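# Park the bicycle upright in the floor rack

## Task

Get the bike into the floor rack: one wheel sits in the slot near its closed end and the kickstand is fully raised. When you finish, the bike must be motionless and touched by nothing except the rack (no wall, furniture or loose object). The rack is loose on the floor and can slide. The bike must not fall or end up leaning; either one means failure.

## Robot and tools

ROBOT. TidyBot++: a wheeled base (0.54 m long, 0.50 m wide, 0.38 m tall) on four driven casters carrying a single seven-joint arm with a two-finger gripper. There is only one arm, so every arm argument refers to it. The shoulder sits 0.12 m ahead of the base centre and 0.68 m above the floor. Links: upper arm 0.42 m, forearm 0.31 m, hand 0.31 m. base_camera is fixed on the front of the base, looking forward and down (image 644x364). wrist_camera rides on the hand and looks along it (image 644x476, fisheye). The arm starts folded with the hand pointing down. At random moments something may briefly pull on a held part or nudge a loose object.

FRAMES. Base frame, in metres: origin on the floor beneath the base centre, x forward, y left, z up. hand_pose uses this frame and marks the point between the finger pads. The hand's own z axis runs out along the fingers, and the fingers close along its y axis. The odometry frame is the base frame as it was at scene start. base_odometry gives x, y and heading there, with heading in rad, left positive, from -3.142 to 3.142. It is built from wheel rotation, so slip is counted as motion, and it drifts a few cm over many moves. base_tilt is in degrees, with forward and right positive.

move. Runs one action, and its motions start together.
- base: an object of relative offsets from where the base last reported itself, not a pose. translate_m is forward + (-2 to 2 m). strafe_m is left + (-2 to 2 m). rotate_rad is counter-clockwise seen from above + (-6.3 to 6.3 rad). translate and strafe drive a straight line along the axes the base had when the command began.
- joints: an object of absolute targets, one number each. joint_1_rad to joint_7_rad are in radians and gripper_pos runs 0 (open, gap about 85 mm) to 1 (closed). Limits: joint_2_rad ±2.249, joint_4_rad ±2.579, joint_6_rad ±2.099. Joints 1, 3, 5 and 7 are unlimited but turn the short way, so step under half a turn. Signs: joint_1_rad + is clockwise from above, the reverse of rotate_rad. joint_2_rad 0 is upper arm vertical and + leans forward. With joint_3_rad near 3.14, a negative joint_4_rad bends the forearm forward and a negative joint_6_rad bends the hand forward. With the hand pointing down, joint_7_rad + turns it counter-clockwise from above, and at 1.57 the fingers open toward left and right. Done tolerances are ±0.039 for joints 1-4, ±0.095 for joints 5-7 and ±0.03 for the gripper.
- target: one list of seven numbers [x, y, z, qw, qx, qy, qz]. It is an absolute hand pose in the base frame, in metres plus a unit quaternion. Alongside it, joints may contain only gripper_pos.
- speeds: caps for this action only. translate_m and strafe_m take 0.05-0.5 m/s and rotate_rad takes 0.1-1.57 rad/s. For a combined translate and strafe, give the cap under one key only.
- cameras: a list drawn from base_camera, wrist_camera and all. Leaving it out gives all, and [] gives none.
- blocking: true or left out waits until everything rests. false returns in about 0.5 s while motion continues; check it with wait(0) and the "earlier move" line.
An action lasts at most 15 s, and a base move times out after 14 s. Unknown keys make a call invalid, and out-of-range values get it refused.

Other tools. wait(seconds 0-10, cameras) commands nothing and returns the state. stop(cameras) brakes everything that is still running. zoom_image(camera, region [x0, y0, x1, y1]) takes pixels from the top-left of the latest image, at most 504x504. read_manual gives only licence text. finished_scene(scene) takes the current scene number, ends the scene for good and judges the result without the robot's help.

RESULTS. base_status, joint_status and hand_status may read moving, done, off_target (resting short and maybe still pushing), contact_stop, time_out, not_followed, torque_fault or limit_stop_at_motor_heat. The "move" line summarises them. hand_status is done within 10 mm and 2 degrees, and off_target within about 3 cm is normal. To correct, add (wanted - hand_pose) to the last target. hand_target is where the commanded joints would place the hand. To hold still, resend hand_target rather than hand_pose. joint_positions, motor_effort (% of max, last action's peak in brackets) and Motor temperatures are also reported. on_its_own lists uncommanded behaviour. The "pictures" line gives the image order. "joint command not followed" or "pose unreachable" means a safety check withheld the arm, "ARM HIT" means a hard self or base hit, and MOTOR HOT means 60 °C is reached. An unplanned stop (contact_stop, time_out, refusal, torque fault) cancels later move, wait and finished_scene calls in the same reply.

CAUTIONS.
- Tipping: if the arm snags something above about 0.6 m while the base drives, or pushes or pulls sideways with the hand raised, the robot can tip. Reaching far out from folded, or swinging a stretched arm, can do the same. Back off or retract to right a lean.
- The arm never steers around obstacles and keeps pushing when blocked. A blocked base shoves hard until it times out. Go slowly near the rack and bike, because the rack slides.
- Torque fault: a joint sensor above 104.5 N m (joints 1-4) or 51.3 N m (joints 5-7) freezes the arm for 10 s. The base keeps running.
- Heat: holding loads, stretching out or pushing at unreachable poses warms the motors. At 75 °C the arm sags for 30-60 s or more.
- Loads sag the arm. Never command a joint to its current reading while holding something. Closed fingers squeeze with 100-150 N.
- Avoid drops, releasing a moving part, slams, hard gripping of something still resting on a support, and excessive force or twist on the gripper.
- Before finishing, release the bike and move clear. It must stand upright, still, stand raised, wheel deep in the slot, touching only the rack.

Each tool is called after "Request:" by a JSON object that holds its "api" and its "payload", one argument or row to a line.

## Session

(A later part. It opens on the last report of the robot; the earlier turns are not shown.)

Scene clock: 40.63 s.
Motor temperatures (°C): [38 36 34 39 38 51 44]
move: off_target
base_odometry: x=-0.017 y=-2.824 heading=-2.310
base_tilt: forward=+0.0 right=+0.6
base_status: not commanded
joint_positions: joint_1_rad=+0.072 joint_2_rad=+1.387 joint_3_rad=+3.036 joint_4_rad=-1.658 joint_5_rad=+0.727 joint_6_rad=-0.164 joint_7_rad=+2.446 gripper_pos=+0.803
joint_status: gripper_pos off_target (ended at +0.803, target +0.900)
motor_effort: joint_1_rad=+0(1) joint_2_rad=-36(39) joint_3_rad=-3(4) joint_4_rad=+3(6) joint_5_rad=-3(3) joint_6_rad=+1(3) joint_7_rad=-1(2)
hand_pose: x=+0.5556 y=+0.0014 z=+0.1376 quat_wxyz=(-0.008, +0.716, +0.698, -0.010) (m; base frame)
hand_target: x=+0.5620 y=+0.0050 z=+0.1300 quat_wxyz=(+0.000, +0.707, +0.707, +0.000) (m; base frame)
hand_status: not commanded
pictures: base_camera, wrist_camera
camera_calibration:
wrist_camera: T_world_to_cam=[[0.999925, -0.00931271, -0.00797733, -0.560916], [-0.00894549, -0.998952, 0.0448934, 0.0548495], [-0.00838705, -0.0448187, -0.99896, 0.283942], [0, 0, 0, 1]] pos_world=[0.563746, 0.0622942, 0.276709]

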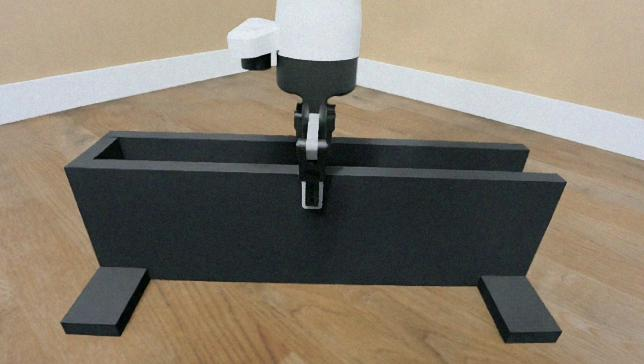

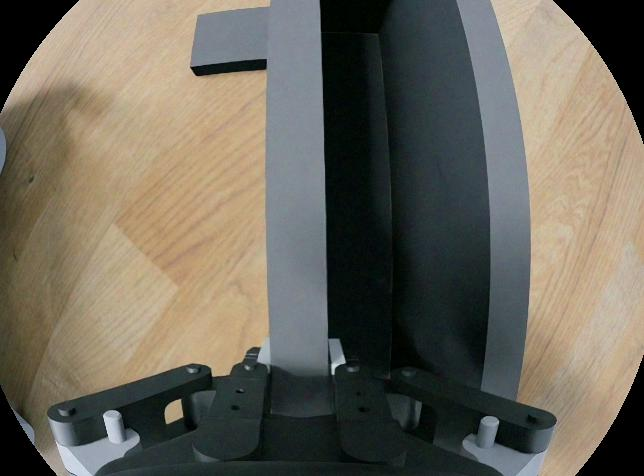

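Gripped. Close fully and lift.

Request:
{"api": "move", "payload": {
  "joints": {"gripper_pos": 1.0},
  "target": [0.562, 0.005, 0.17, 0, 0.7071, 0.7071, 0]
}}

Scene clock: 41.57 s.
Motor temperatures (°C): [38 36 34 39 38 51 44]
move: off_target
base_odometry: x=-0.017 y=-2.824 heading=-2.310
base_tilt: forward=+0.0 right=+0.6
base_status: not commanded
joint_positions: joint_1_rad=+0.072 joint_2_rad=+1.370 joint_3_rad=+3.034 joint_4_rad=-1.705 joint_5_rad=+0.727 joint_6_rad=-0.164 joint_7_rad=+2.446 gripper_pos=+0.803
joint_status: gripper_pos off_target (ended at +0.803, target +1.000)
motor_effort: joint_1_rad=+0(1) joint_2_rad=-44(45) joint_3_rad=-3(4) joint_4_rad=+1(3) joint_5_rad=-1(3) joint_6_rad=-1(3) joint_7_rad=+1(1)
hand_pose: x=+0.5358 y=+0.0032 z=+0.1444 quat_wxyz=(-0.019, +0.714, +0.700, -0.020) (m; base frame)
hand_target: x=+0.5620 y=+0.0050 z=+0.1700 quat_wxyz=(+0.000, +0.707, +0.707, +0.000) (m; base frame)
hand_status: off_target (0.037 m and 3.3 deg from the pose sent, 0.033 m and 2.0 deg at the start)
pictures: base_camera, wrist_camera
camera_calibration:
wrist_camera: T_world_to_cam=[[0.999305, -0.00411024, -0.0370545, -0.53649], [-0.00253769, -0.999098, 0.0423865, 0.0530078], [-0.0371953, -0.042263, -0.998414, 0.306008], [0, 0, 0, 1]] pos_world=[0.547633, 0.0636877, 0.283396]

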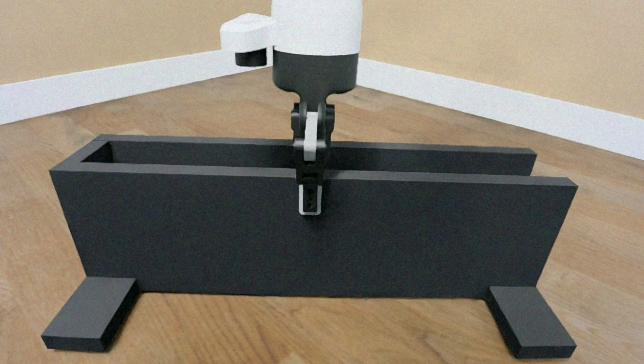

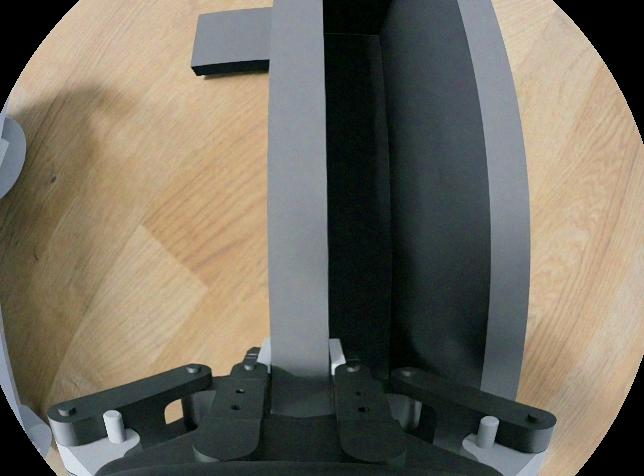

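Request:
{"api": "move", "payload": {
  "target": [0.57, 0.005, 0.22, 0, 0.7071, 0.7071, 0]
}}

Scene clock: 42.90 s.
Motor temperatures (°C): [38 36 34 39 38 51 44]
move: off_target
base_odometry: x=-0.017 y=-2.824 heading=-2.310
base_tilt: forward=+0.0 right=+0.6
base_status: not commanded
joint_positions: joint_1_rad=+0.095 joint_2_rad=+1.264 joint_3_rad=+2.984 joint_4_rad=-1.756 joint_5_rad=+0.727 joint_6_rad=-0.225 joint_7_rad=+2.450 gripper_pos=+0.803
joint_status: not commanded
motor_effort: joint_1_rad=+0(1) joint_2_rad=-47(50) joint_3_rad=-5(5) joint_4_rad=+3(4) joint_5_rad=-2(2) joint_6_rad=+1(2) joint_7_rad=+1(1)
hand_pose: x=+0.5454 y=+0.0090 z=+0.1914 quat_wxyz=(-0.017, +0.713, +0.701, -0.014) (m; base frame)
hand_target: x=+0.5700 y=+0.0050 z=+0.2200 quat_wxyz=(+0.000, +0.707, +0.707, +0.000) (m; base frame)
hand_status: off_target (0.038 m and 2.7 deg from the pose sent, 0.083 m and 3.3 deg at the start)
pictures: base_camera, wrist_camera
camera_calibration:
wrist_camera: T_world_to_cam=[[0.999657, -0.00210266, -0.0261235, -0.546626], [-0.00111022, -0.999279, 0.0379468, 0.0569289], [-0.0261845, -0.0379048, -0.998938, 0.347599], [0, 0, 0, 1]] pos_world=[0.555603, 0.0689142, 0.33079]

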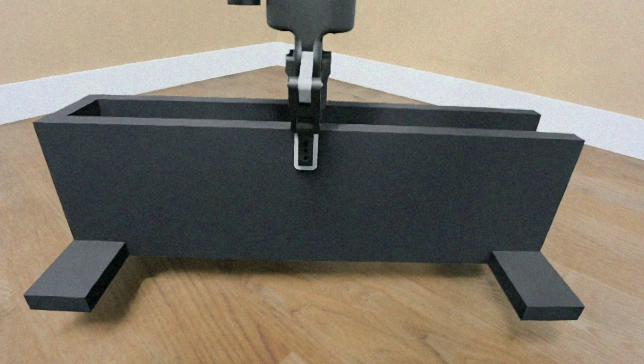

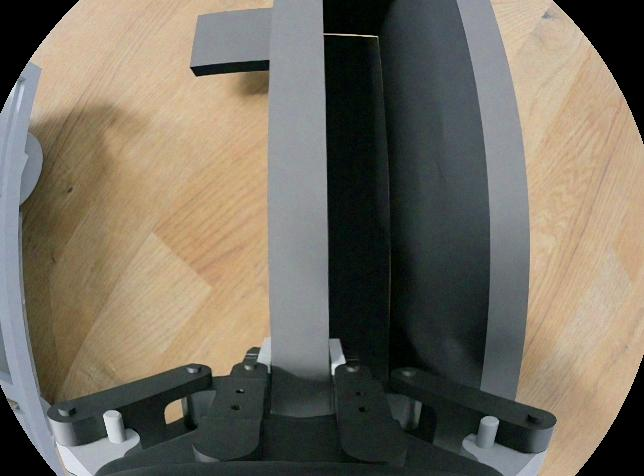

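Request:
{"api": "move", "payload": {
  "base": {"rotate_rad": -2.29},
  "speeds": {"rotate_rad": 0.8}
}}

Scene clock: 46.90 s.
Motor temperatures (°C): [38 36 34 39 38 51 44]
move: done
base_odometry: x=-0.017 y=-2.824 heading=+1.683
base_tilt: forward=+0.0 right=+0.6
base_status: done
joint_positions: joint_1_rad=+0.118 joint_2_rad=+1.264 joint_3_rad=+2.972 joint_4_rad=-1.756 joint_5_rad=+0.727 joint_6_rad=-0.231 joint_7_rad=+2.450 gripper_pos=+0.803
joint_status: not commanded
motor_effort: joint_1_rad=+0(6) joint_2_rad=-47(49) joint_3_rad=-6(10) joint_4_rad=+3(4) joint_5_rad=-1(2) joint_6_rad=+1(3) joint_7_rad=+1(1)
hand_pose: x=+0.5447 y=+0.0048 z=+0.1922 quat_wxyz=(-0.020, +0.720, +0.694, -0.013) (m; base frame)
hand_target: x=+0.5700 y=+0.0050 z=+0.2200 quat_wxyz=(+0.000, +0.707, +0.707, +0.000) (m; base frame)
hand_status: not commanded
pictures: base_camera, wrist_camera
camera_calibration:
wrist_camera: T_world_to_cam=[[0.999338, -0.0213407, -0.0294556, -0.54499], [-0.0204346, -0.999319, 0.0307271, 0.0646184], [-0.0300913, -0.0301049, -0.999094, 0.35028], [0, 0, 0, 1]] pos_world=[0.55649, 0.063489, 0.331924]

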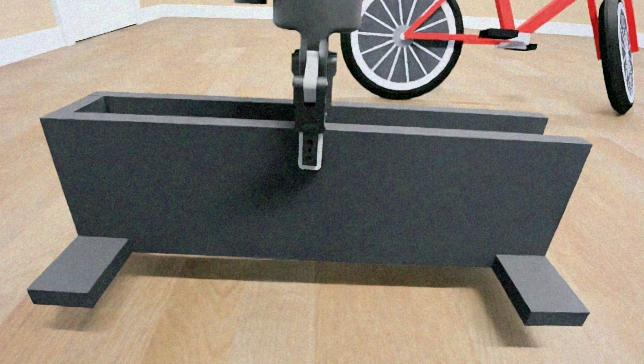

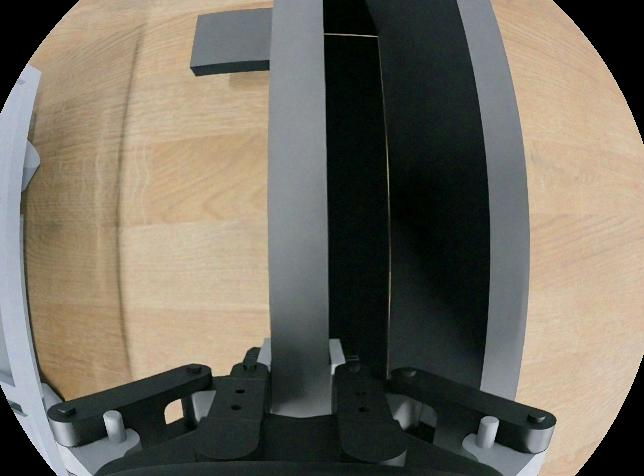

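Request:
{"api": "move", "payload": {
  "base": {"translate_m": 0.5, "strafe_m": 0.25},
  "speeds": {"translate_m": 0.3}
}}

Request:
{"api": "zoom_image", "payload": {
  "camera": "base_camera",
  "region": [300, 0, 644, 260]
}}

Scene clock: 49.83 s.
Motor temperatures (°C): [38 37 34 39 38 51 44]
move: done
base_odometry: x=-0.322 y=-2.355 heading=+1.683
base_tilt: forward=+0.0 right=+0.6
base_status: done
joint_positions: joint_1_rad=+0.117 joint_2_rad=+1.264 joint_3_rad=+2.972 joint_4_rad=-1.759 joint_5_rad=+0.727 joint_6_rad=-0.232 joint_7_rad=+2.450 gripper_pos=+0.803
joint_status: not commanded
motor_effort: joint_1_rad=+0(3) joint_2_rad=-47(50) joint_3_rad=-6(8) joint_4_rad=+3(6) joint_5_rad=-1(3) joint_6_rad=+1(3) joint_7_rad=+1(1)
hand_pose: x=+0.5429 y=+0.0050 z=+0.1923 quat_wxyz=(-0.021, +0.719, +0.694, -0.014) (m; base frame)
hand_target: x=+0.5700 y=+0.0050 z=+0.2200 quat_wxyz=(+0.000, +0.707, +0.707, +0.000) (m; base frame)
hand_status: not commanded
pictures: base_camera, wrist_camera
camera_calibration:
wrist_camera: T_world_to_cam=[[0.999263, -0.0200563, -0.0327186, -0.54258], [-0.0190298, -0.999326, 0.0313884, 0.063947], [-0.0333261, -0.0307427, -0.998972, 0.352075], [0, 0, 0, 1]] pos_world=[0.55513, 0.0638455, 0.331953]

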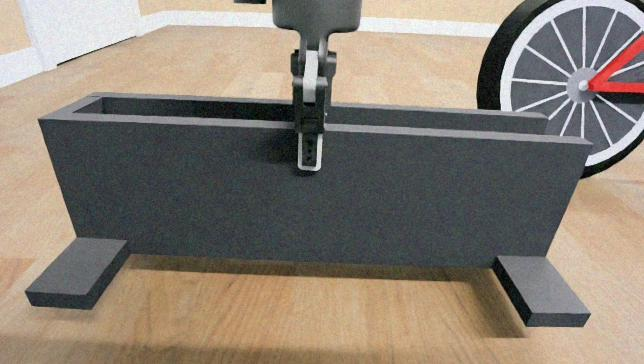

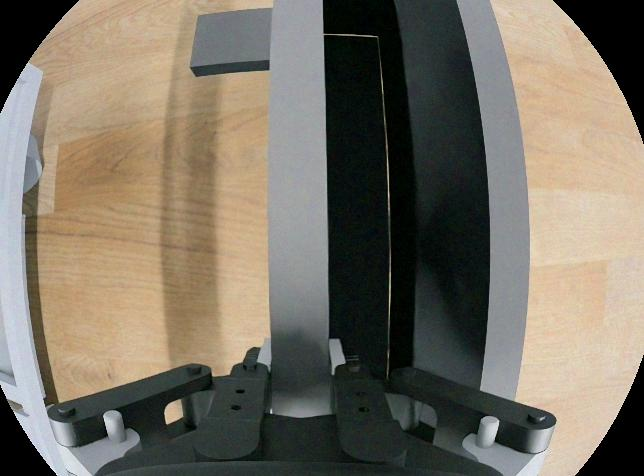

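Scaled by 1.465.

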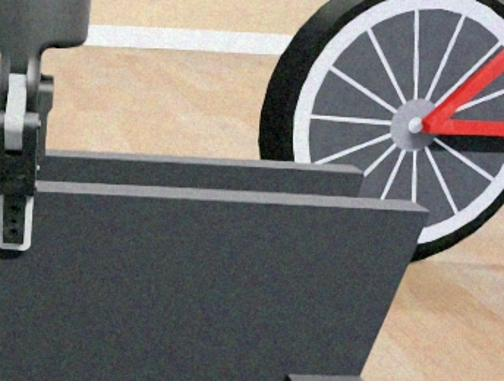

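Request:
{"api": "move", "payload": {
  "base": {"translate_m": 0.28, "strafe_m": -0.05},
  "speeds": {"translate_m": 0.2}
}}

Request:
{"api": "zoom_image", "payload": {
  "camera": "base_camera",
  "region": [300, 0, 644, 260]
}}

Scene clock: 52.23 s.
Motor temperatures (°C): [38 37 34 39 38 51 44]
move: done
base_odometry: x=-0.304 y=-2.071 heading=+1.683
base_tilt: forward=+0.0 right=+0.6
base_status: done
joint_positions: joint_1_rad=+0.114 joint_2_rad=+1.264 joint_3_rad=+2.957 joint_4_rad=-1.792 joint_5_rad=+0.714 joint_6_rad=-0.241 joint_7_rad=+2.444 gripper_pos=+0.804
joint_status: not commanded
motor_effort: joint_1_rad=+2(3) joint_2_rad=-49(51) joint_3_rad=-2(7) joint_4_rad=+9(10) joint_5_rad=+5(6) joint_6_rad=+3(4) joint_7_rad=+5(6)
hand_pose: x=+0.5201 y=+0.0158 z=+0.1931 quat_wxyz=(-0.040, +0.721, +0.692, -0.024) (m; base frame)
hand_target: x=+0.5700 y=+0.0050 z=+0.2200 quat_wxyz=(+0.000, +0.707, +0.707, +0.000) (m; base frame)
hand_status: not commanded
pictures: base_camera, wrist_camera
camera_calibration:
wrist_camera: T_world_to_cam=[[0.996998, -0.0250989, -0.0732452, -0.510486], [-0.0237206, -0.999526, 0.0196279, 0.0789939], [-0.0737031, -0.0178316, -0.997121, 0.372909], [0, 0, 0, 1]] pos_world=[0.538312, 0.0727933, 0.332894]

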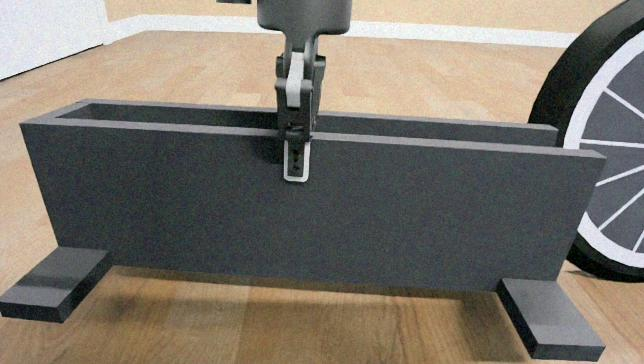

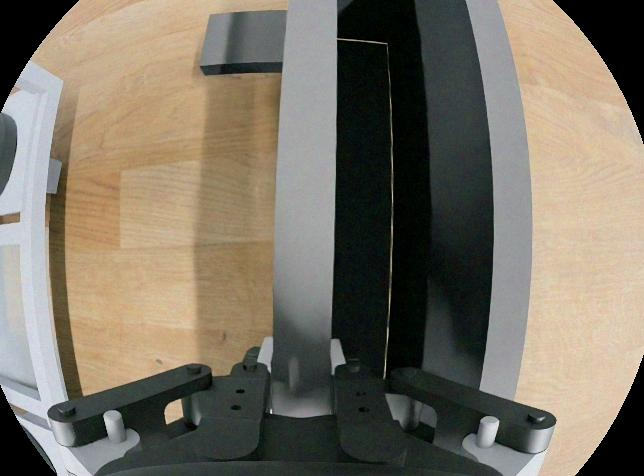

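Scaled by 1.465.

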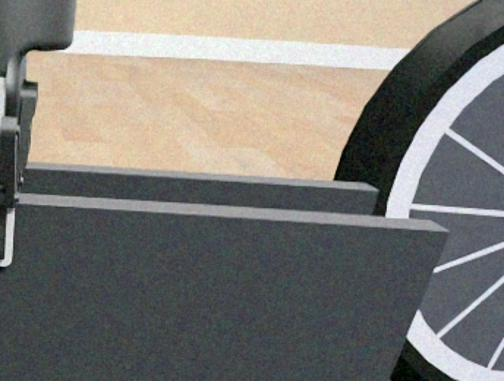

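Request:
{"api": "move", "payload": {
  "base": {"translate_m": -0.06},
  "speeds": {"translate_m": 0.2},
  "cameras": []
}}

Request:
{"api": "move", "payload": {
  "base": {"strafe_m": 0.1},
  "speeds": {"strafe_m": 0.2}
}}

Request:
{"api": "zoom_image", "payload": {
  "camera": "base_camera",
  "region": [300, 0, 644, 260]
}}

Scene clock: 53.57 s.
Motor temperatures (°C): [38 37 34 39 38 51 44]
move: done
base_odometry: x=-0.297 y=-2.131 heading=+1.683
base_tilt: forward=+0.0 right=+0.6
base_status: done
joint_positions: joint_1_rad=+0.114 joint_2_rad=+1.263 joint_3_rad=+2.960 joint_4_rad=-1.765 joint_5_rad=+0.714 joint_6_rad=-0.241 joint_7_rad=+2.453 gripper_pos=+0.804
joint_status: not commanded
motor_effort: joint_1_rad=+0(2) joint_2_rad=-47(49) joint_3_rad=-6(6) joint_4_rad=+3(9) joint_5_rad=-1(4) joint_6_rad=+1(3) joint_7_rad=+1(5)
hand_pose: x=+0.5374 y=+0.0131 z=+0.1935 quat_wxyz=(-0.029, +0.720, +0.693, -0.016) (m; base frame)
hand_target: x=+0.5700 y=+0.0050 z=+0.2200 quat_wxyz=(+0.000, +0.707, +0.707, +0.000) (m; base frame)
hand_status: not commanded
pictures: none
No camera images: "cameras" was empty.

Scene clock: 54.83 s.
Motor temperatures (°C): [38 37 34 39 38 51 44]
move: done
base_odometry: x=-0.396 y=-2.142 heading=+1.683
base_tilt: forward=+0.0 right=+0.6
base_status: done
joint_positions: joint_1_rad=+0.108 joint_2_rad=+1.263 joint_3_rad=+2.964 joint_4_rad=-1.765 joint_5_rad=+0.714 joint_6_rad=-0.241 joint_7_rad=+2.453 gripper_pos=+0.804
joint_status: not commanded
motor_effort: joint_1_rad=+0(4) joint_2_rad=-47(48) joint_3_rad=-6(8) joint_4_rad=+3(3) joint_5_rad=-1(2) joint_6_rad=+1(2) joint_7_rad=+1(1)
hand_pose: x=+0.5371 y=+0.0134 z=+0.1932 quat_wxyz=(-0.028, +0.718, +0.695, -0.017) (m; base frame)
hand_target: x=+0.5700 y=+0.0050 z=+0.2200 quat_wxyz=(+0.000, +0.707, +0.707, +0.000) (m; base frame)
hand_status: not commanded
pictures: base_camera, wrist_camera
camera_calibration:
wrist_camera: T_world_to_cam=[[0.998799, -0.016705, -0.0460525, -0.533785], [-0.0154814, -0.999521, 0.0267994, 0.0711881], [-0.0464781, -0.0260542, -0.998579, 0.360024], [0, 0, 0, 1]] pos_world=[0.550979, 0.0716173, 0.333022]

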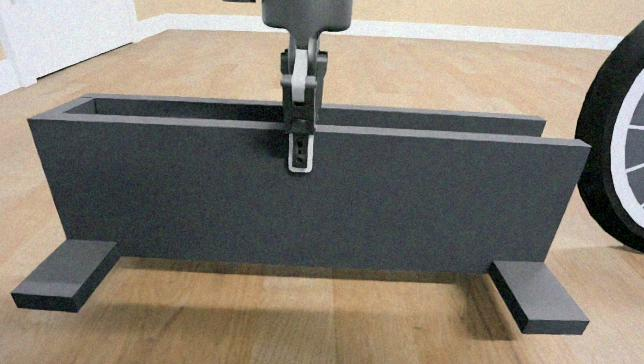

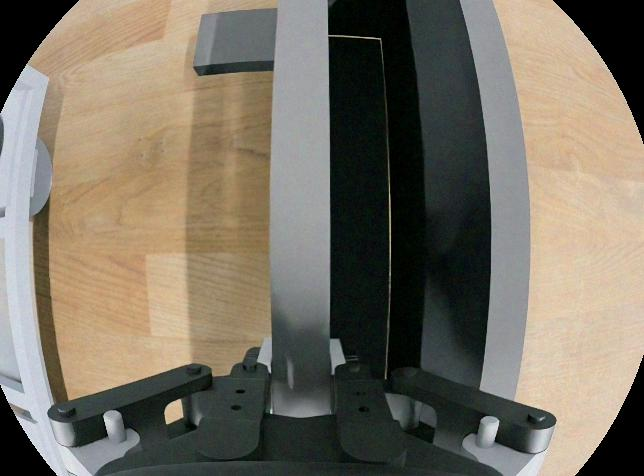

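Scaled by 1.465.

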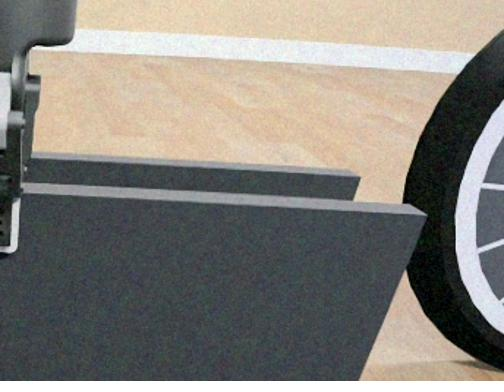

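Request:
{"api": "move", "payload": {
  "base": {"translate_m": 0.08, "strafe_m": -0.04},
  "speeds": {"translate_m": 0.2},
  "cameras": []
}}

Request:
{"api": "move", "payload": {
  "target": [0.565, 0.0, 0.175, 0, 0.7071, 0.7071, 0]
}}

Request:
{"api": "zoom_image", "payload": {
  "camera": "base_camera",
  "region": [300, 0, 644, 260]
}}

Scene clock: 56.50 s.
Motor temperatures (°C): [38 37 34 39 38 51 44]
move: done
base_odometry: x=-0.365 y=-2.058 heading=+1.683
base_tilt: forward=+0.0 right=+0.6
base_status: done
joint_positions: joint_1_rad=+0.109 joint_2_rad=+1.262 joint_3_rad=+2.964 joint_4_rad=-1.758 joint_5_rad=+0.714 joint_6_rad=-0.241 joint_7_rad=+2.453 gripper_pos=+0.804
joint_status: not commanded
motor_effort: joint_1_rad=-1(2) joint_2_rad=-48(49) joint_3_rad=-6(7) joint_4_rad=+3(6) joint_5_rad=-1(2) joint_6_rad=+1(2) joint_7_rad=+1(1)
hand_pose: x=+0.5419 y=+0.0123 z=+0.1938 quat_wxyz=(-0.025, +0.719, +0.694, -0.015) (m; base frame)
hand_target: x=+0.5700 y=+0.0050 z=+0.2200 quat_wxyz=(+0.000, +0.707, +0.707, +0.000) (m; base frame)
hand_status: not commanded
pictures: none
No camera images: "cameras" was empty.

Scene clock: 57.70 s.
Motor temperatures (°C): [38 37 34 39 38 51 44]
move: off_target
base_odometry: x=-0.365 y=-2.058 heading=+1.683
base_tilt: forward=+0.0 right=+0.6
base_status: not commanded
joint_positions: joint_1_rad=+0.107 joint_2_rad=+1.339 joint_3_rad=+3.007 joint_4_rad=-1.724 joint_5_rad=+0.715 joint_6_rad=-0.215 joint_7_rad=+2.453 gripper_pos=+0.804
joint_status: not commanded
motor_effort: joint_1_rad=+0(1) joint_2_rad=-47(50) joint_3_rad=-4(6) joint_4_rad=+2(3) joint_5_rad=-2(3) joint_6_rad=+0(2) joint_7_rad=+1(1)
hand_pose: x=+0.5281 y=-0.0048 z=+0.1591 quat_wxyz=(-0.027, +0.724, +0.689, -0.031) (m; base frame)
hand_target: x=+0.5650 y=+0.0000 z=+0.1750 quat_wxyz=(+0.000, +0.707, +0.707, +0.000) (m; base frame)
hand_status: off_target (0.040 m and 5.6 deg from the pose sent, 0.032 m and 3.9 deg at the start)
pictures: base_camera, wrist_camera
camera_calibration:
wrist_camera: T_world_to_cam=[[0.997265, -0.034898, -0.0651474, -0.52295], [-0.0318248, -0.998358, 0.0476304, 0.0590828], [-0.0667027, -0.0454268, -0.996738, 0.335343], [0, 0, 0, 1]] pos_world=[0.545768, 0.0559694, 0.297366]

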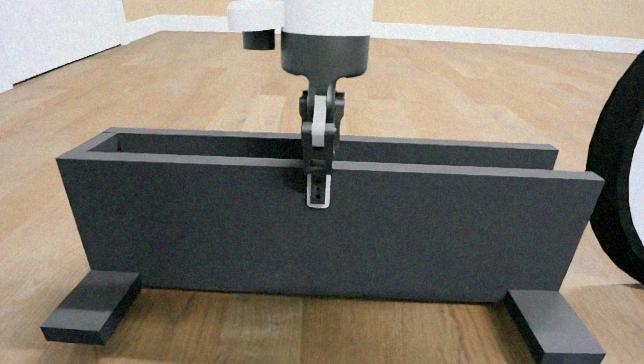

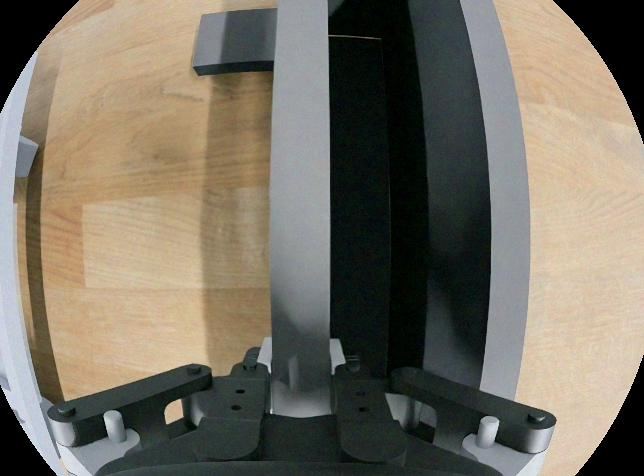

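Scaled by 1.465.

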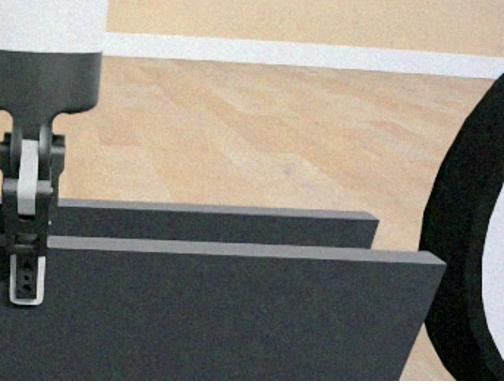

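Request:
{"api": "move", "payload": {
  "target": [0.582, 0.01, 0.13, 0, 0.7071, 0.7071, 0]
}}

Scene clock: 58.93 s.
Motor temperatures (°C): [38 37 34 39 38 51 44]
move: off_target
base_odometry: x=-0.365 y=-2.058 heading=+1.683
base_tilt: forward=+0.0 right=+0.6
base_status: not commanded
joint_positions: joint_1_rad=+0.094 joint_2_rad=+1.395 joint_3_rad=+3.006 joint_4_rad=-1.607 joint_5_rad=+0.715 joint_6_rad=-0.217 joint_7_rad=+2.453 gripper_pos=+0.804
joint_status: not commanded
motor_effort: joint_1_rad=-1(1) joint_2_rad=-33(47) joint_3_rad=-2(5) joint_4_rad=+9(11) joint_5_rad=-1(3) joint_6_rad=+3(4) joint_7_rad=+0(1)
hand_pose: x=+0.5706 y=-0.0011 z=+0.1373 quat_wxyz=(-0.006, +0.725, +0.688, -0.011) (m; base frame)
hand_target: x=+0.5820 y=+0.0100 z=+0.1300 quat_wxyz=(+0.000, +0.707, +0.707, +0.000) (m; base frame)
hand_status: off_target (0.018 m and 3.3 deg from the pose sent, 0.063 m and 5.6 deg at the start)
pictures: base_camera, wrist_camera
camera_calibration:
wrist_camera: T_world_to_cam=[[0.999303, -0.0368291, -0.00602457, -0.57586], [-0.0364979, -0.998178, 0.0480507, 0.0677435], [-0.00778325, -0.0477973, -0.998827, 0.283242], [0, 0, 0, 1]] pos_world=[0.580136, 0.0599499, 0.276185]

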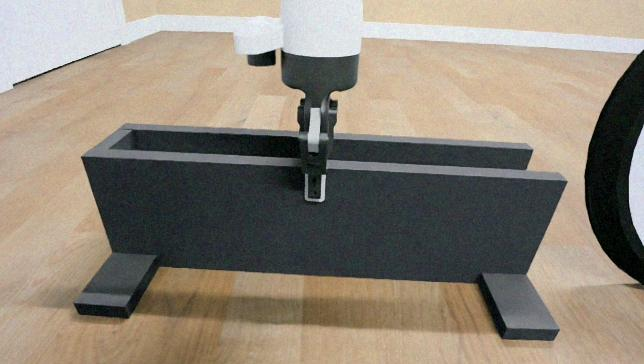

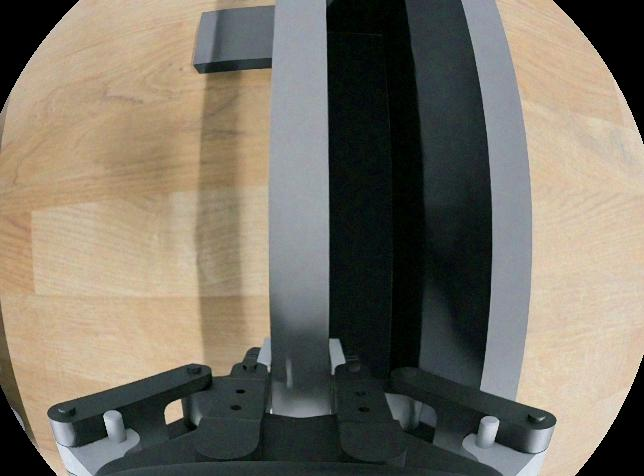

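Request:
{"api": "move", "payload": {
  "base": {"translate_m": -0.05},
  "speeds": {"translate_m": 0.1}
}}

Scene clock: 60.10 s.
Motor temperatures (°C): [38 38 34 39 38 51 44]
move: done
base_odometry: x=-0.360 y=-2.108 heading=+1.683
base_tilt: forward=+0.0 right=+0.6
base_status: done
joint_positions: joint_1_rad=+0.092 joint_2_rad=+1.396 joint_3_rad=+3.005 joint_4_rad=-1.566 joint_5_rad=+0.715 joint_6_rad=-0.215 joint_7_rad=+2.453 gripper_pos=+0.804
joint_status: not commanded
motor_effort: joint_1_rad=-2(3) joint_2_rad=-38(41) joint_3_rad=-4(6) joint_4_rad=+1(5) joint_5_rad=-1(3) joint_6_rad=+0(3) joint_7_rad=+1(1)
hand_pose: x=+0.5959 y=-0.0015 z=+0.1392 quat_wxyz=(+0.008, +0.726, +0.687, +0.004) (m; base frame)
hand_target: x=+0.5820 y=+0.0100 z=+0.1300 quat_wxyz=(+0.000, +0.707, +0.707, +0.000) (m; base frame)
hand_status: not commanded
pictures: base_camera, wrist_camera
camera_calibration:
wrist_camera: T_world_to_cam=[[0.998577, -0.0402279, 0.0350186, -0.606432], [-0.0418746, -0.997987, 0.047635, 0.0714716], [0.0330318, -0.0490335, -0.998251, 0.260913], [0, 0, 0, 1]] pos_world=[0.599943, 0.0597257, 0.278288]

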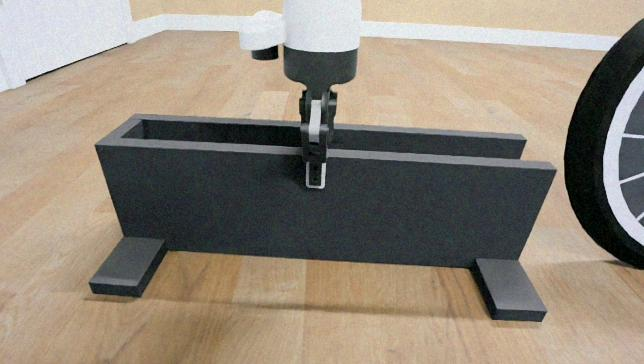

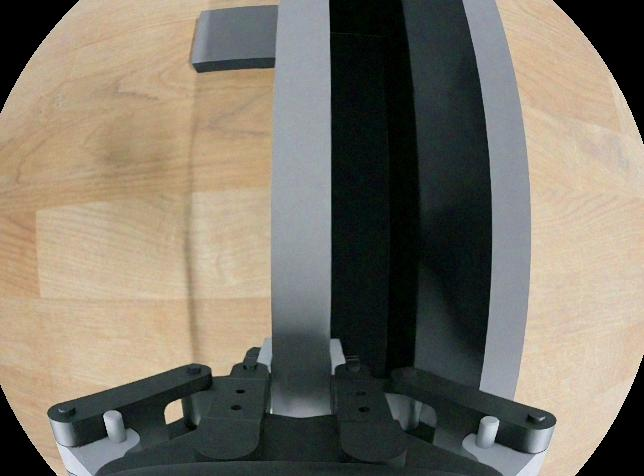

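Request:
{"api": "move", "payload": {
  "base": {"translate_m": -0.04},
  "speeds": {"translate_m": 0.1}
}}

Request:
{"api": "zoom_image", "payload": {
  "camera": "base_camera",
  "region": [300, 0, 644, 260]
}}

Scene clock: 61.17 s.
Motor temperatures (°C): [38 38 34 39 38 51 44]
move: done
base_odometry: x=-0.355 y=-2.148 heading=+1.683
base_tilt: forward=+0.0 right=+0.6
base_status: done
joint_positions: joint_1_rad=+0.092 joint_2_rad=+1.394 joint_3_rad=+3.005 joint_4_rad=-1.565 joint_5_rad=+0.715 joint_6_rad=-0.209 joint_7_rad=+2.453 gripper_pos=+0.804
joint_status: not commanded
motor_effort: joint_1_rad=-1(2) joint_2_rad=-39(40) joint_3_rad=-3(3) joint_4_rad=+2(3) joint_5_rad=-2(2) joint_6_rad=+0(3) joint_7_rad=+1(1)
hand_pose: x=+0.5988 y=-0.0003 z=+0.1399 quat_wxyz=(+0.010, +0.726, +0.687, +0.008) (m; base frame)
hand_target: x=+0.5820 y=+0.0100 z=+0.1300 quat_wxyz=(+0.000, +0.707, +0.707, +0.000) (m; base frame)
hand_status: not commanded
pictures: base_camera, wrist_camera
camera_calibration:
wrist_camera: T_world_to_cam=[[0.998298, -0.0403137, 0.042135, -0.610193], [-0.0421583, -0.998148, 0.0438487, 0.0733949], [0.0402892, -0.0455504, -0.998149, 0.257219], [0, 0, 0, 1]] pos_world=[0.601886, 0.0603764, 0.279235]

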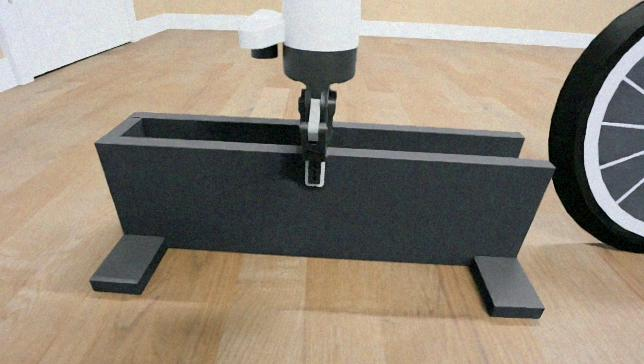

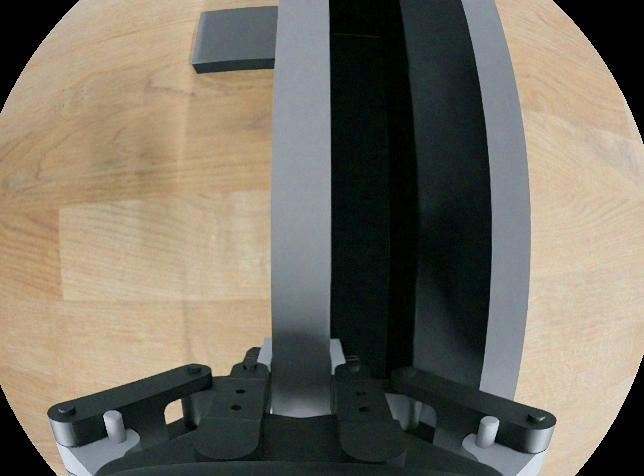

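Scaled by 1.465.

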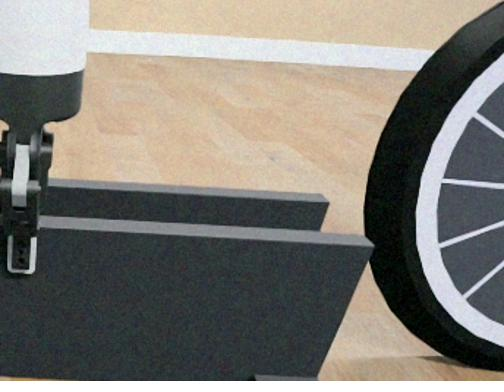

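Request:
{"api": "move", "payload": {
  "joints": {"gripper_pos": 0.45},
  "cameras": []
}}

Request:
{"api": "move", "payload": {
  "target": [0.59, 0.0, 0.30, 0, 0.7071, 0.7071, 0],
  "cameras": []
}}

Request:
{"api": "move", "payload": {
  "joints": {"joint_1_rad":0.7,"joint_2_rad":-0.2,"joint_3_rad":3.14,"joint_4_rad":-1.5,"joint_5_rad":0,"joint_6_rad":-1.0,"joint_7_rad":1.57}
}}

Scene clock: 62.43 s.
Motor temperatures (°C): [38 38 34 39 38 51 44]
move: done
base_odometry: x=-0.355 y=-2.148 heading=+1.683
base_tilt: forward=+0.0 right=+0.6
base_status: not commanded
joint_positions: joint_1_rad=+0.092 joint_2_rad=+1.395 joint_3_rad=+3.005 joint_4_rad=-1.570 joint_5_rad=+0.715 joint_6_rad=-0.209 joint_7_rad=+2.453 gripper_pos=+0.450
joint_status: all done
motor_effort: joint_1_rad=+0(1) joint_2_rad=-40(42) joint_3_rad=-3(4) joint_4_rad=+3(3) joint_5_rad=-2(2) joint_6_rad=+0(1) joint_7_rad=+1(1)
hand_pose: x=+0.5950 y=+0.0001 z=+0.1392 quat_wxyz=(+0.007, +0.726, +0.688, +0.006) (m; base frame)
hand_target: x=+0.5820 y=+0.0100 z=+0.1300 quat_wxyz=(+0.000, +0.707, +0.707, +0.000) (m; base frame)
hand_status: not commanded
pictures: none
No camera images: "cameras" was empty.

Scene clock: 64.03 s.
Motor temperatures (°C): [38 38 34 39 38 51 44]
move: off_target
base_odometry: x=-0.355 y=-2.148 heading=+1.683
base_tilt: forward=+0.0 right=+0.6
base_status: not commanded
joint_positions: joint_1_rad=+0.168 joint_2_rad=+1.056 joint_3_rad=+2.875 joint_4_rad=-1.737 joint_5_rad=+0.675 joint_6_rad=-0.390 joint_7_rad=+2.576 gripper_pos=+0.450
joint_status: not commanded
motor_effort: joint_1_rad=+0(1) joint_2_rad=-38(43) joint_3_rad=-5(5) joint_4_rad=+6(7) joint_5_rad=+0(2) joint_6_rad=+1(1) joint_7_rad=+0(1)
hand_pose: x=+0.6084 y=+0.0000 z=+0.2951 quat_wxyz=(+0.022, +0.698, +0.716, +0.014) (m; base frame)
hand_target: x=+0.5900 y=+0.0000 z=+0.3000 quat_wxyz=(+0.000, +0.707, +0.707, +0.000) (m; base frame)
hand_status: off_target (0.019 m and 3.3 deg from the pose sent, 0.161 m and 3.3 deg at the start)
pictures: none
No camera images: "cameras" was empty.

Scene clock: 66.87 s.
Motor temperatures (°C): [38 38 34 39 38 51 44]
move: done
base_odometry: x=-0.355 y=-2.148 heading=+1.683
base_tilt: forward=+0.0 right=+0.6
base_status: not commanded
joint_positions: joint_1_rad=+0.681 joint_2_rad=-0.186 joint_3_rad=+3.123 joint_4_rad=-1.509 joint_5_rad=+0.071 joint_6_rad=-0.950 joint_7_rad=+1.616 gripper_pos=+0.450
joint_status: all done
motor_effort: joint_1_rad=+0(2) joint_2_rad=-13(42) joint_3_rad=+0(5) joint_4_rad=+20(21) joint_5_rad=-1(3) joint_6_rad=+7(7) joint_7_rad=+0(2)
hand_pose: x=+0.4753 y=-0.2980 z=+0.9724 quat_wxyz=(+0.180, +0.866, -0.269, +0.382) (m; base frame)
hand_target: x=+0.4657 y=-0.2892 z=+0.9709 quat_wxyz=(+0.140, +0.858, -0.313, +0.384) (m; base frame)
hand_status: not commanded
pictures: base_camera, wrist_camera
camera_calibration:
wrist_camera: T_world_to_cam=[[-0.604043, -0.786466, 0.128852, -0.0790561], [-0.594768, 0.337252, -0.729734, 1.14737], [0.530456, -0.517428, -0.67148, 0.388322], [0, 0, 0, 1]] pos_world=[0.42868, -0.248201, 1.10822]

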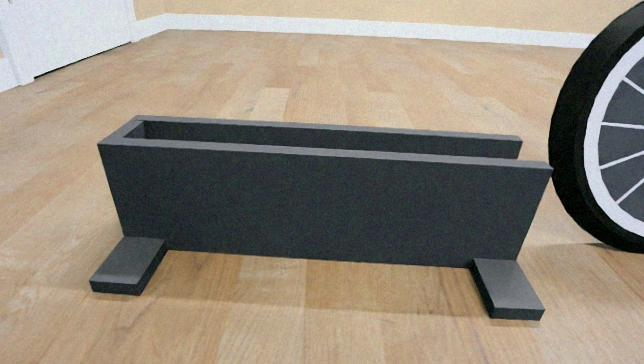

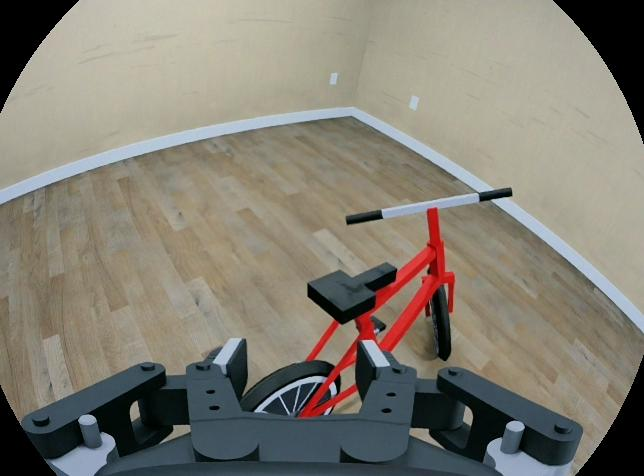

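Request:
{"api": "move", "payload": {
  "base": {"strafe_m": -0.75, "translate_m": -0.1},
  "joints": {"joint_1_rad":0,"joint_2_rad":-0.1,"joint_3_rad":3.14,"joint_4_rad":-1.5,"joint_5_rad":0,"joint_6_rad":-1.5,"joint_7_rad":1.57,"gripper_pos":0}
}}

Scene clock: 69.83 s.
Motor temperatures (°C): [38 38 34 39 38 51 44]
move: done
base_odometry: x=+0.402 y=-2.163 heading=+1.683
base_tilt: forward=+0.0 right=+0.6
base_status: done
joint_positions: joint_1_rad=+0.018 joint_2_rad=-0.126 joint_3_rad=+3.130 joint_4_rad=-1.509 joint_5_rad=+0.063 joint_6_rad=-1.453 joint_7_rad=+1.614 gripper_pos=+0.000
joint_status: all done
motor_effort: joint_1_rad=+0(1) joint_2_rad=-12(14) joint_3_rad=+0(3) joint_4_rad=+18(21) joint_5_rad=-1(2) joint_6_rad=+3(7) joint_7_rad=+1(2)
hand_pose: x=+0.4684 y=-0.0201 z=+0.8617 quat_wxyz=(+0.036, +0.988, +0.017, +0.151) (m; base frame)
hand_target: x=+0.4612 y=+0.0019 z=+0.8516 quat_wxyz=(+0.000, +0.993, +0.000, +0.121) (m; base frame)
hand_status: not commanded
pictures: base_camera, wrist_camera
camera_calibration:
wrist_camera: T_world_to_cam=[[0.0323896, -0.994682, 0.0977634, -0.125884], [-0.964808, -0.0566547, -0.256779, 0.726609], [0.260953, -0.0860059, -0.961513, 0.846297], [0, 0, 0, 1]] pos_world=[0.484272, -0.0112622, 1.01261]

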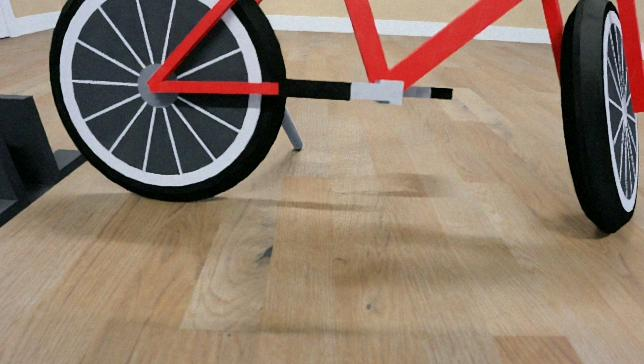

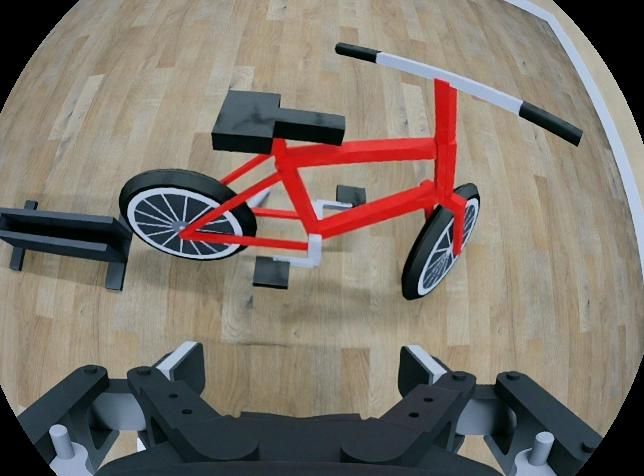

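Request:
{"api": "zoom_image", "payload": {
  "camera": "wrist_camera",
  "region": [180, 70, 380, 250]
}}

Request:
{"api": "zoom_image", "payload": {
  "camera": "wrist_camera",
  "region": [0, 150, 280, 310]
}}

Request:
{"api": "zoom_image", "payload": {
  "camera": "base_camera",
  "region": [140, 40, 460, 210]
}}

Scaled by 2.520.

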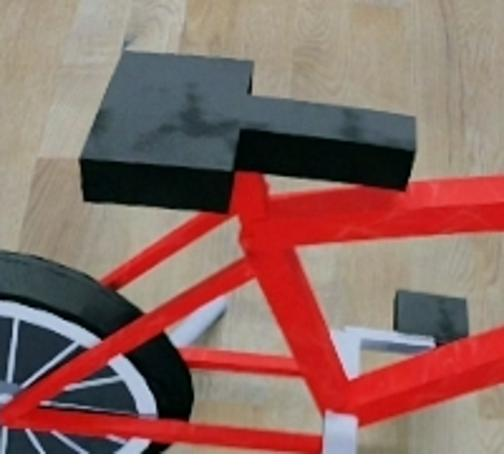

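Scaled by 1.800.

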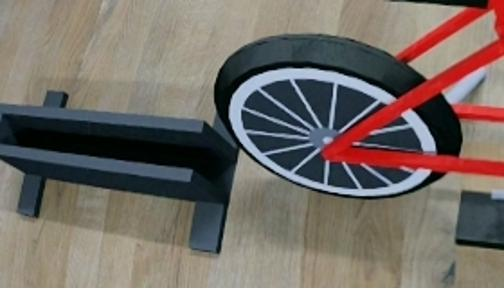

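Scaled by 1.575.

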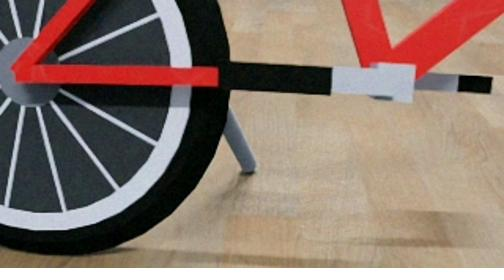

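Request:
{"api": "move", "payload": {
  "base": {"translate_m": 0.2, "strafe_m": -0.036},
  "speeds": {"translate_m": 0.2},
  "target": [0.62, 0.0, 0.68, -0.0547, 0.7349, 0.6734, -0.0596]
}}

Scene clock: 73.63 s.
Motor temperatures (°C): [38 38 34 39 38 51 44]
move: off_target
base_odometry: x=+0.415 y=-1.960 heading=+1.683
base_tilt: forward=+0.0 right=+0.6
base_status: done
joint_positions: joint_1_rad=+0.105 joint_2_rad=+0.607 joint_3_rad=+2.914 joint_4_rad=-1.100 joint_5_rad=+0.064 joint_6_rad=-1.566 joint_7_rad=+2.915 gripper_pos=+0.000
joint_status: not commanded
motor_effort: joint_1_rad=+0(1) joint_2_rad=-37(39) joint_3_rad=-3(3) joint_4_rad=+16(19) joint_5_rad=-2(3) joint_6_rad=-1(4) joint_7_rad=+1(1)
hand_pose: x=+0.6274 y=+0.0241 z=+0.6822 quat_wxyz=(-0.061, +0.750, +0.658, -0.028) (m; base frame)
hand_target: x=+0.6200 y=+0.0000 z=+0.6800 quat_wxyz=(-0.055, +0.735, +0.673, -0.060) (m; base frame)
hand_status: off_target (0.025 m and 4.4 deg from the pose sent, 0.238 m and 86.8 deg at the start)
pictures: base_camera, wrist_camera
camera_calibration:
wrist_camera: T_world_to_cam=[[0.987331, -0.113403, -0.110979, -0.547498], [-0.113972, -0.993483, 0.00121955, 0.149267], [-0.110394, 0.0114444, -0.993822, 0.888745], [0, 0, 0, 1]] pos_world=[0.655686, 0.0760356, 0.822311]

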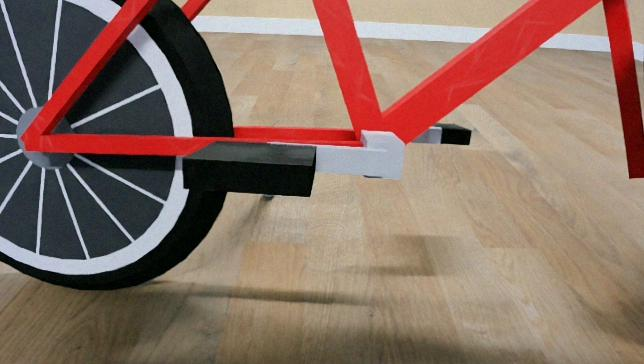

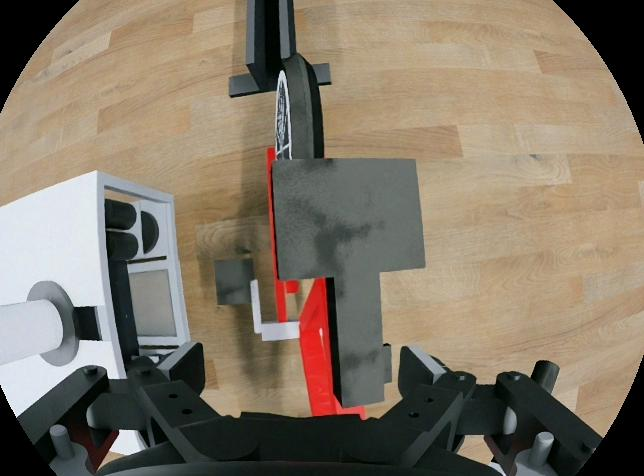

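Request:
{"api": "move", "payload": {
  "target": [0.648, -0.025, 0.605, -0.0562, 0.7169, 0.6924, -0.0582]
}}

Scene clock: 75.13 s.
Motor temperatures (°C): [38 38 34 39 38 51 44]
move: off_target
base_odometry: x=+0.415 y=-1.960 heading=+1.683
base_tilt: forward=+0.0 right=+0.6
base_status: not commanded
joint_positions: joint_1_rad=+0.155 joint_2_rad=+0.733 joint_3_rad=+2.899 joint_4_rad=-1.115 joint_5_rad=+0.099 joint_6_rad=-1.499 joint_7_rad=+2.993 gripper_pos=+0.000
joint_status: not commanded
motor_effort: joint_1_rad=+0(2) joint_2_rad=-39(44) joint_3_rad=-3(4) joint_4_rad=+15(16) joint_5_rad=-2(3) joint_6_rad=-1(2) joint_7_rad=+1(1)
hand_pose: x=+0.6391 y=-0.0039 z=+0.6110 quat_wxyz=(-0.085, +0.734, +0.671, -0.052) (m; base frame)
hand_target: x=+0.6480 y=-0.0250 z=+0.6050 quat_wxyz=(-0.056, +0.717, +0.692, -0.058) (m; base frame)
hand_status: off_target (0.024 m and 4.6 deg from the pose sent, 0.094 m and 6.5 deg at the start)
pictures: base_camera, wrist_camera
camera_calibration:
wrist_camera: T_world_to_cam=[[0.981908, -0.0701712, -0.175877, -0.526808], [-0.071298, -0.997455, -0.0000876174, 0.0963807], [-0.175423, 0.0126257, -0.984412, 0.855417], [0, 0, 0, 1]] pos_world=[0.674209, 0.0483684, 0.749438]

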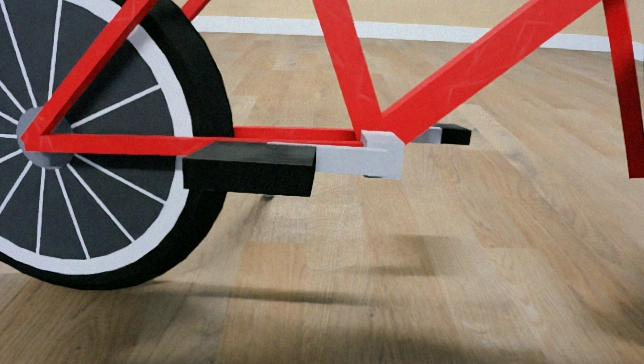

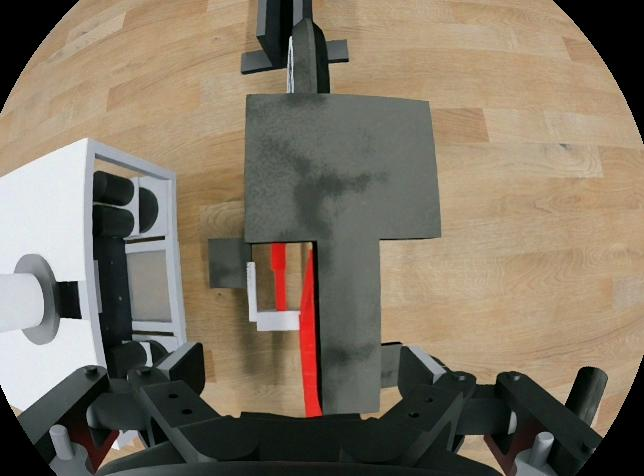

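Request:
{"api": "move", "payload": {
  "target": [0.670, -0.03, 0.58, -0.0562, 0.7169, 0.6924, -0.0582]
}}

Scene clock: 76.23 s.
Motor temperatures (°C): [38 38 34 39 38 51 44]
move: off_target
base_odometry: x=+0.415 y=-1.960 heading=+1.683
base_tilt: forward=+0.0 right=+0.6
base_status: not commanded
joint_positions: joint_1_rad=+0.155 joint_2_rad=+0.797 joint_3_rad=+2.899 joint_4_rad=-1.062 joint_5_rad=+0.108 joint_6_rad=-1.494 joint_7_rad=+3.003 gripper_pos=+0.000
joint_status: not commanded
motor_effort: joint_1_rad=+0(1) joint_2_rad=-41(44) joint_3_rad=-3(4) joint_4_rad=+15(16) joint_5_rad=-3(3) joint_6_rad=-2(2) joint_7_rad=+1(1)
hand_pose: x=+0.6561 y=-0.0075 z=+0.5898 quat_wxyz=(-0.088, +0.733, +0.672, -0.052) (m; base frame)
hand_target: x=+0.6700 y=-0.0300 z=+0.5800 quat_wxyz=(-0.056, +0.717, +0.692, -0.058) (m; base frame)
hand_status: off_target (0.028 m and 4.7 deg from the pose sent, 0.051 m and 4.6 deg at the start)
pictures: base_camera, wrist_camera
camera_calibration:
wrist_camera: T_world_to_cam=[[0.981208, -0.0663332, -0.181192, -0.543817], [-0.0682079, -0.997663, -0.00412866, 0.0943373], [-0.180495, 0.0164098, -0.983439, 0.840338], [0, 0, 0, 1]] pos_world=[0.691709, 0.0442539, 0.728276]

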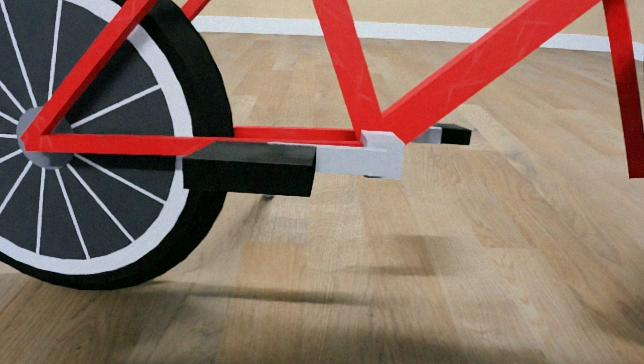

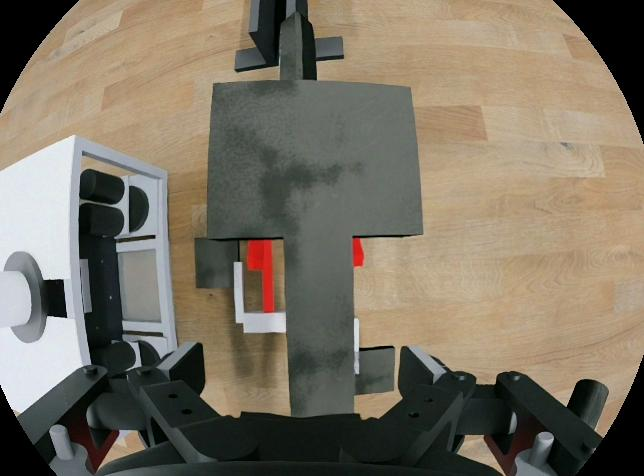

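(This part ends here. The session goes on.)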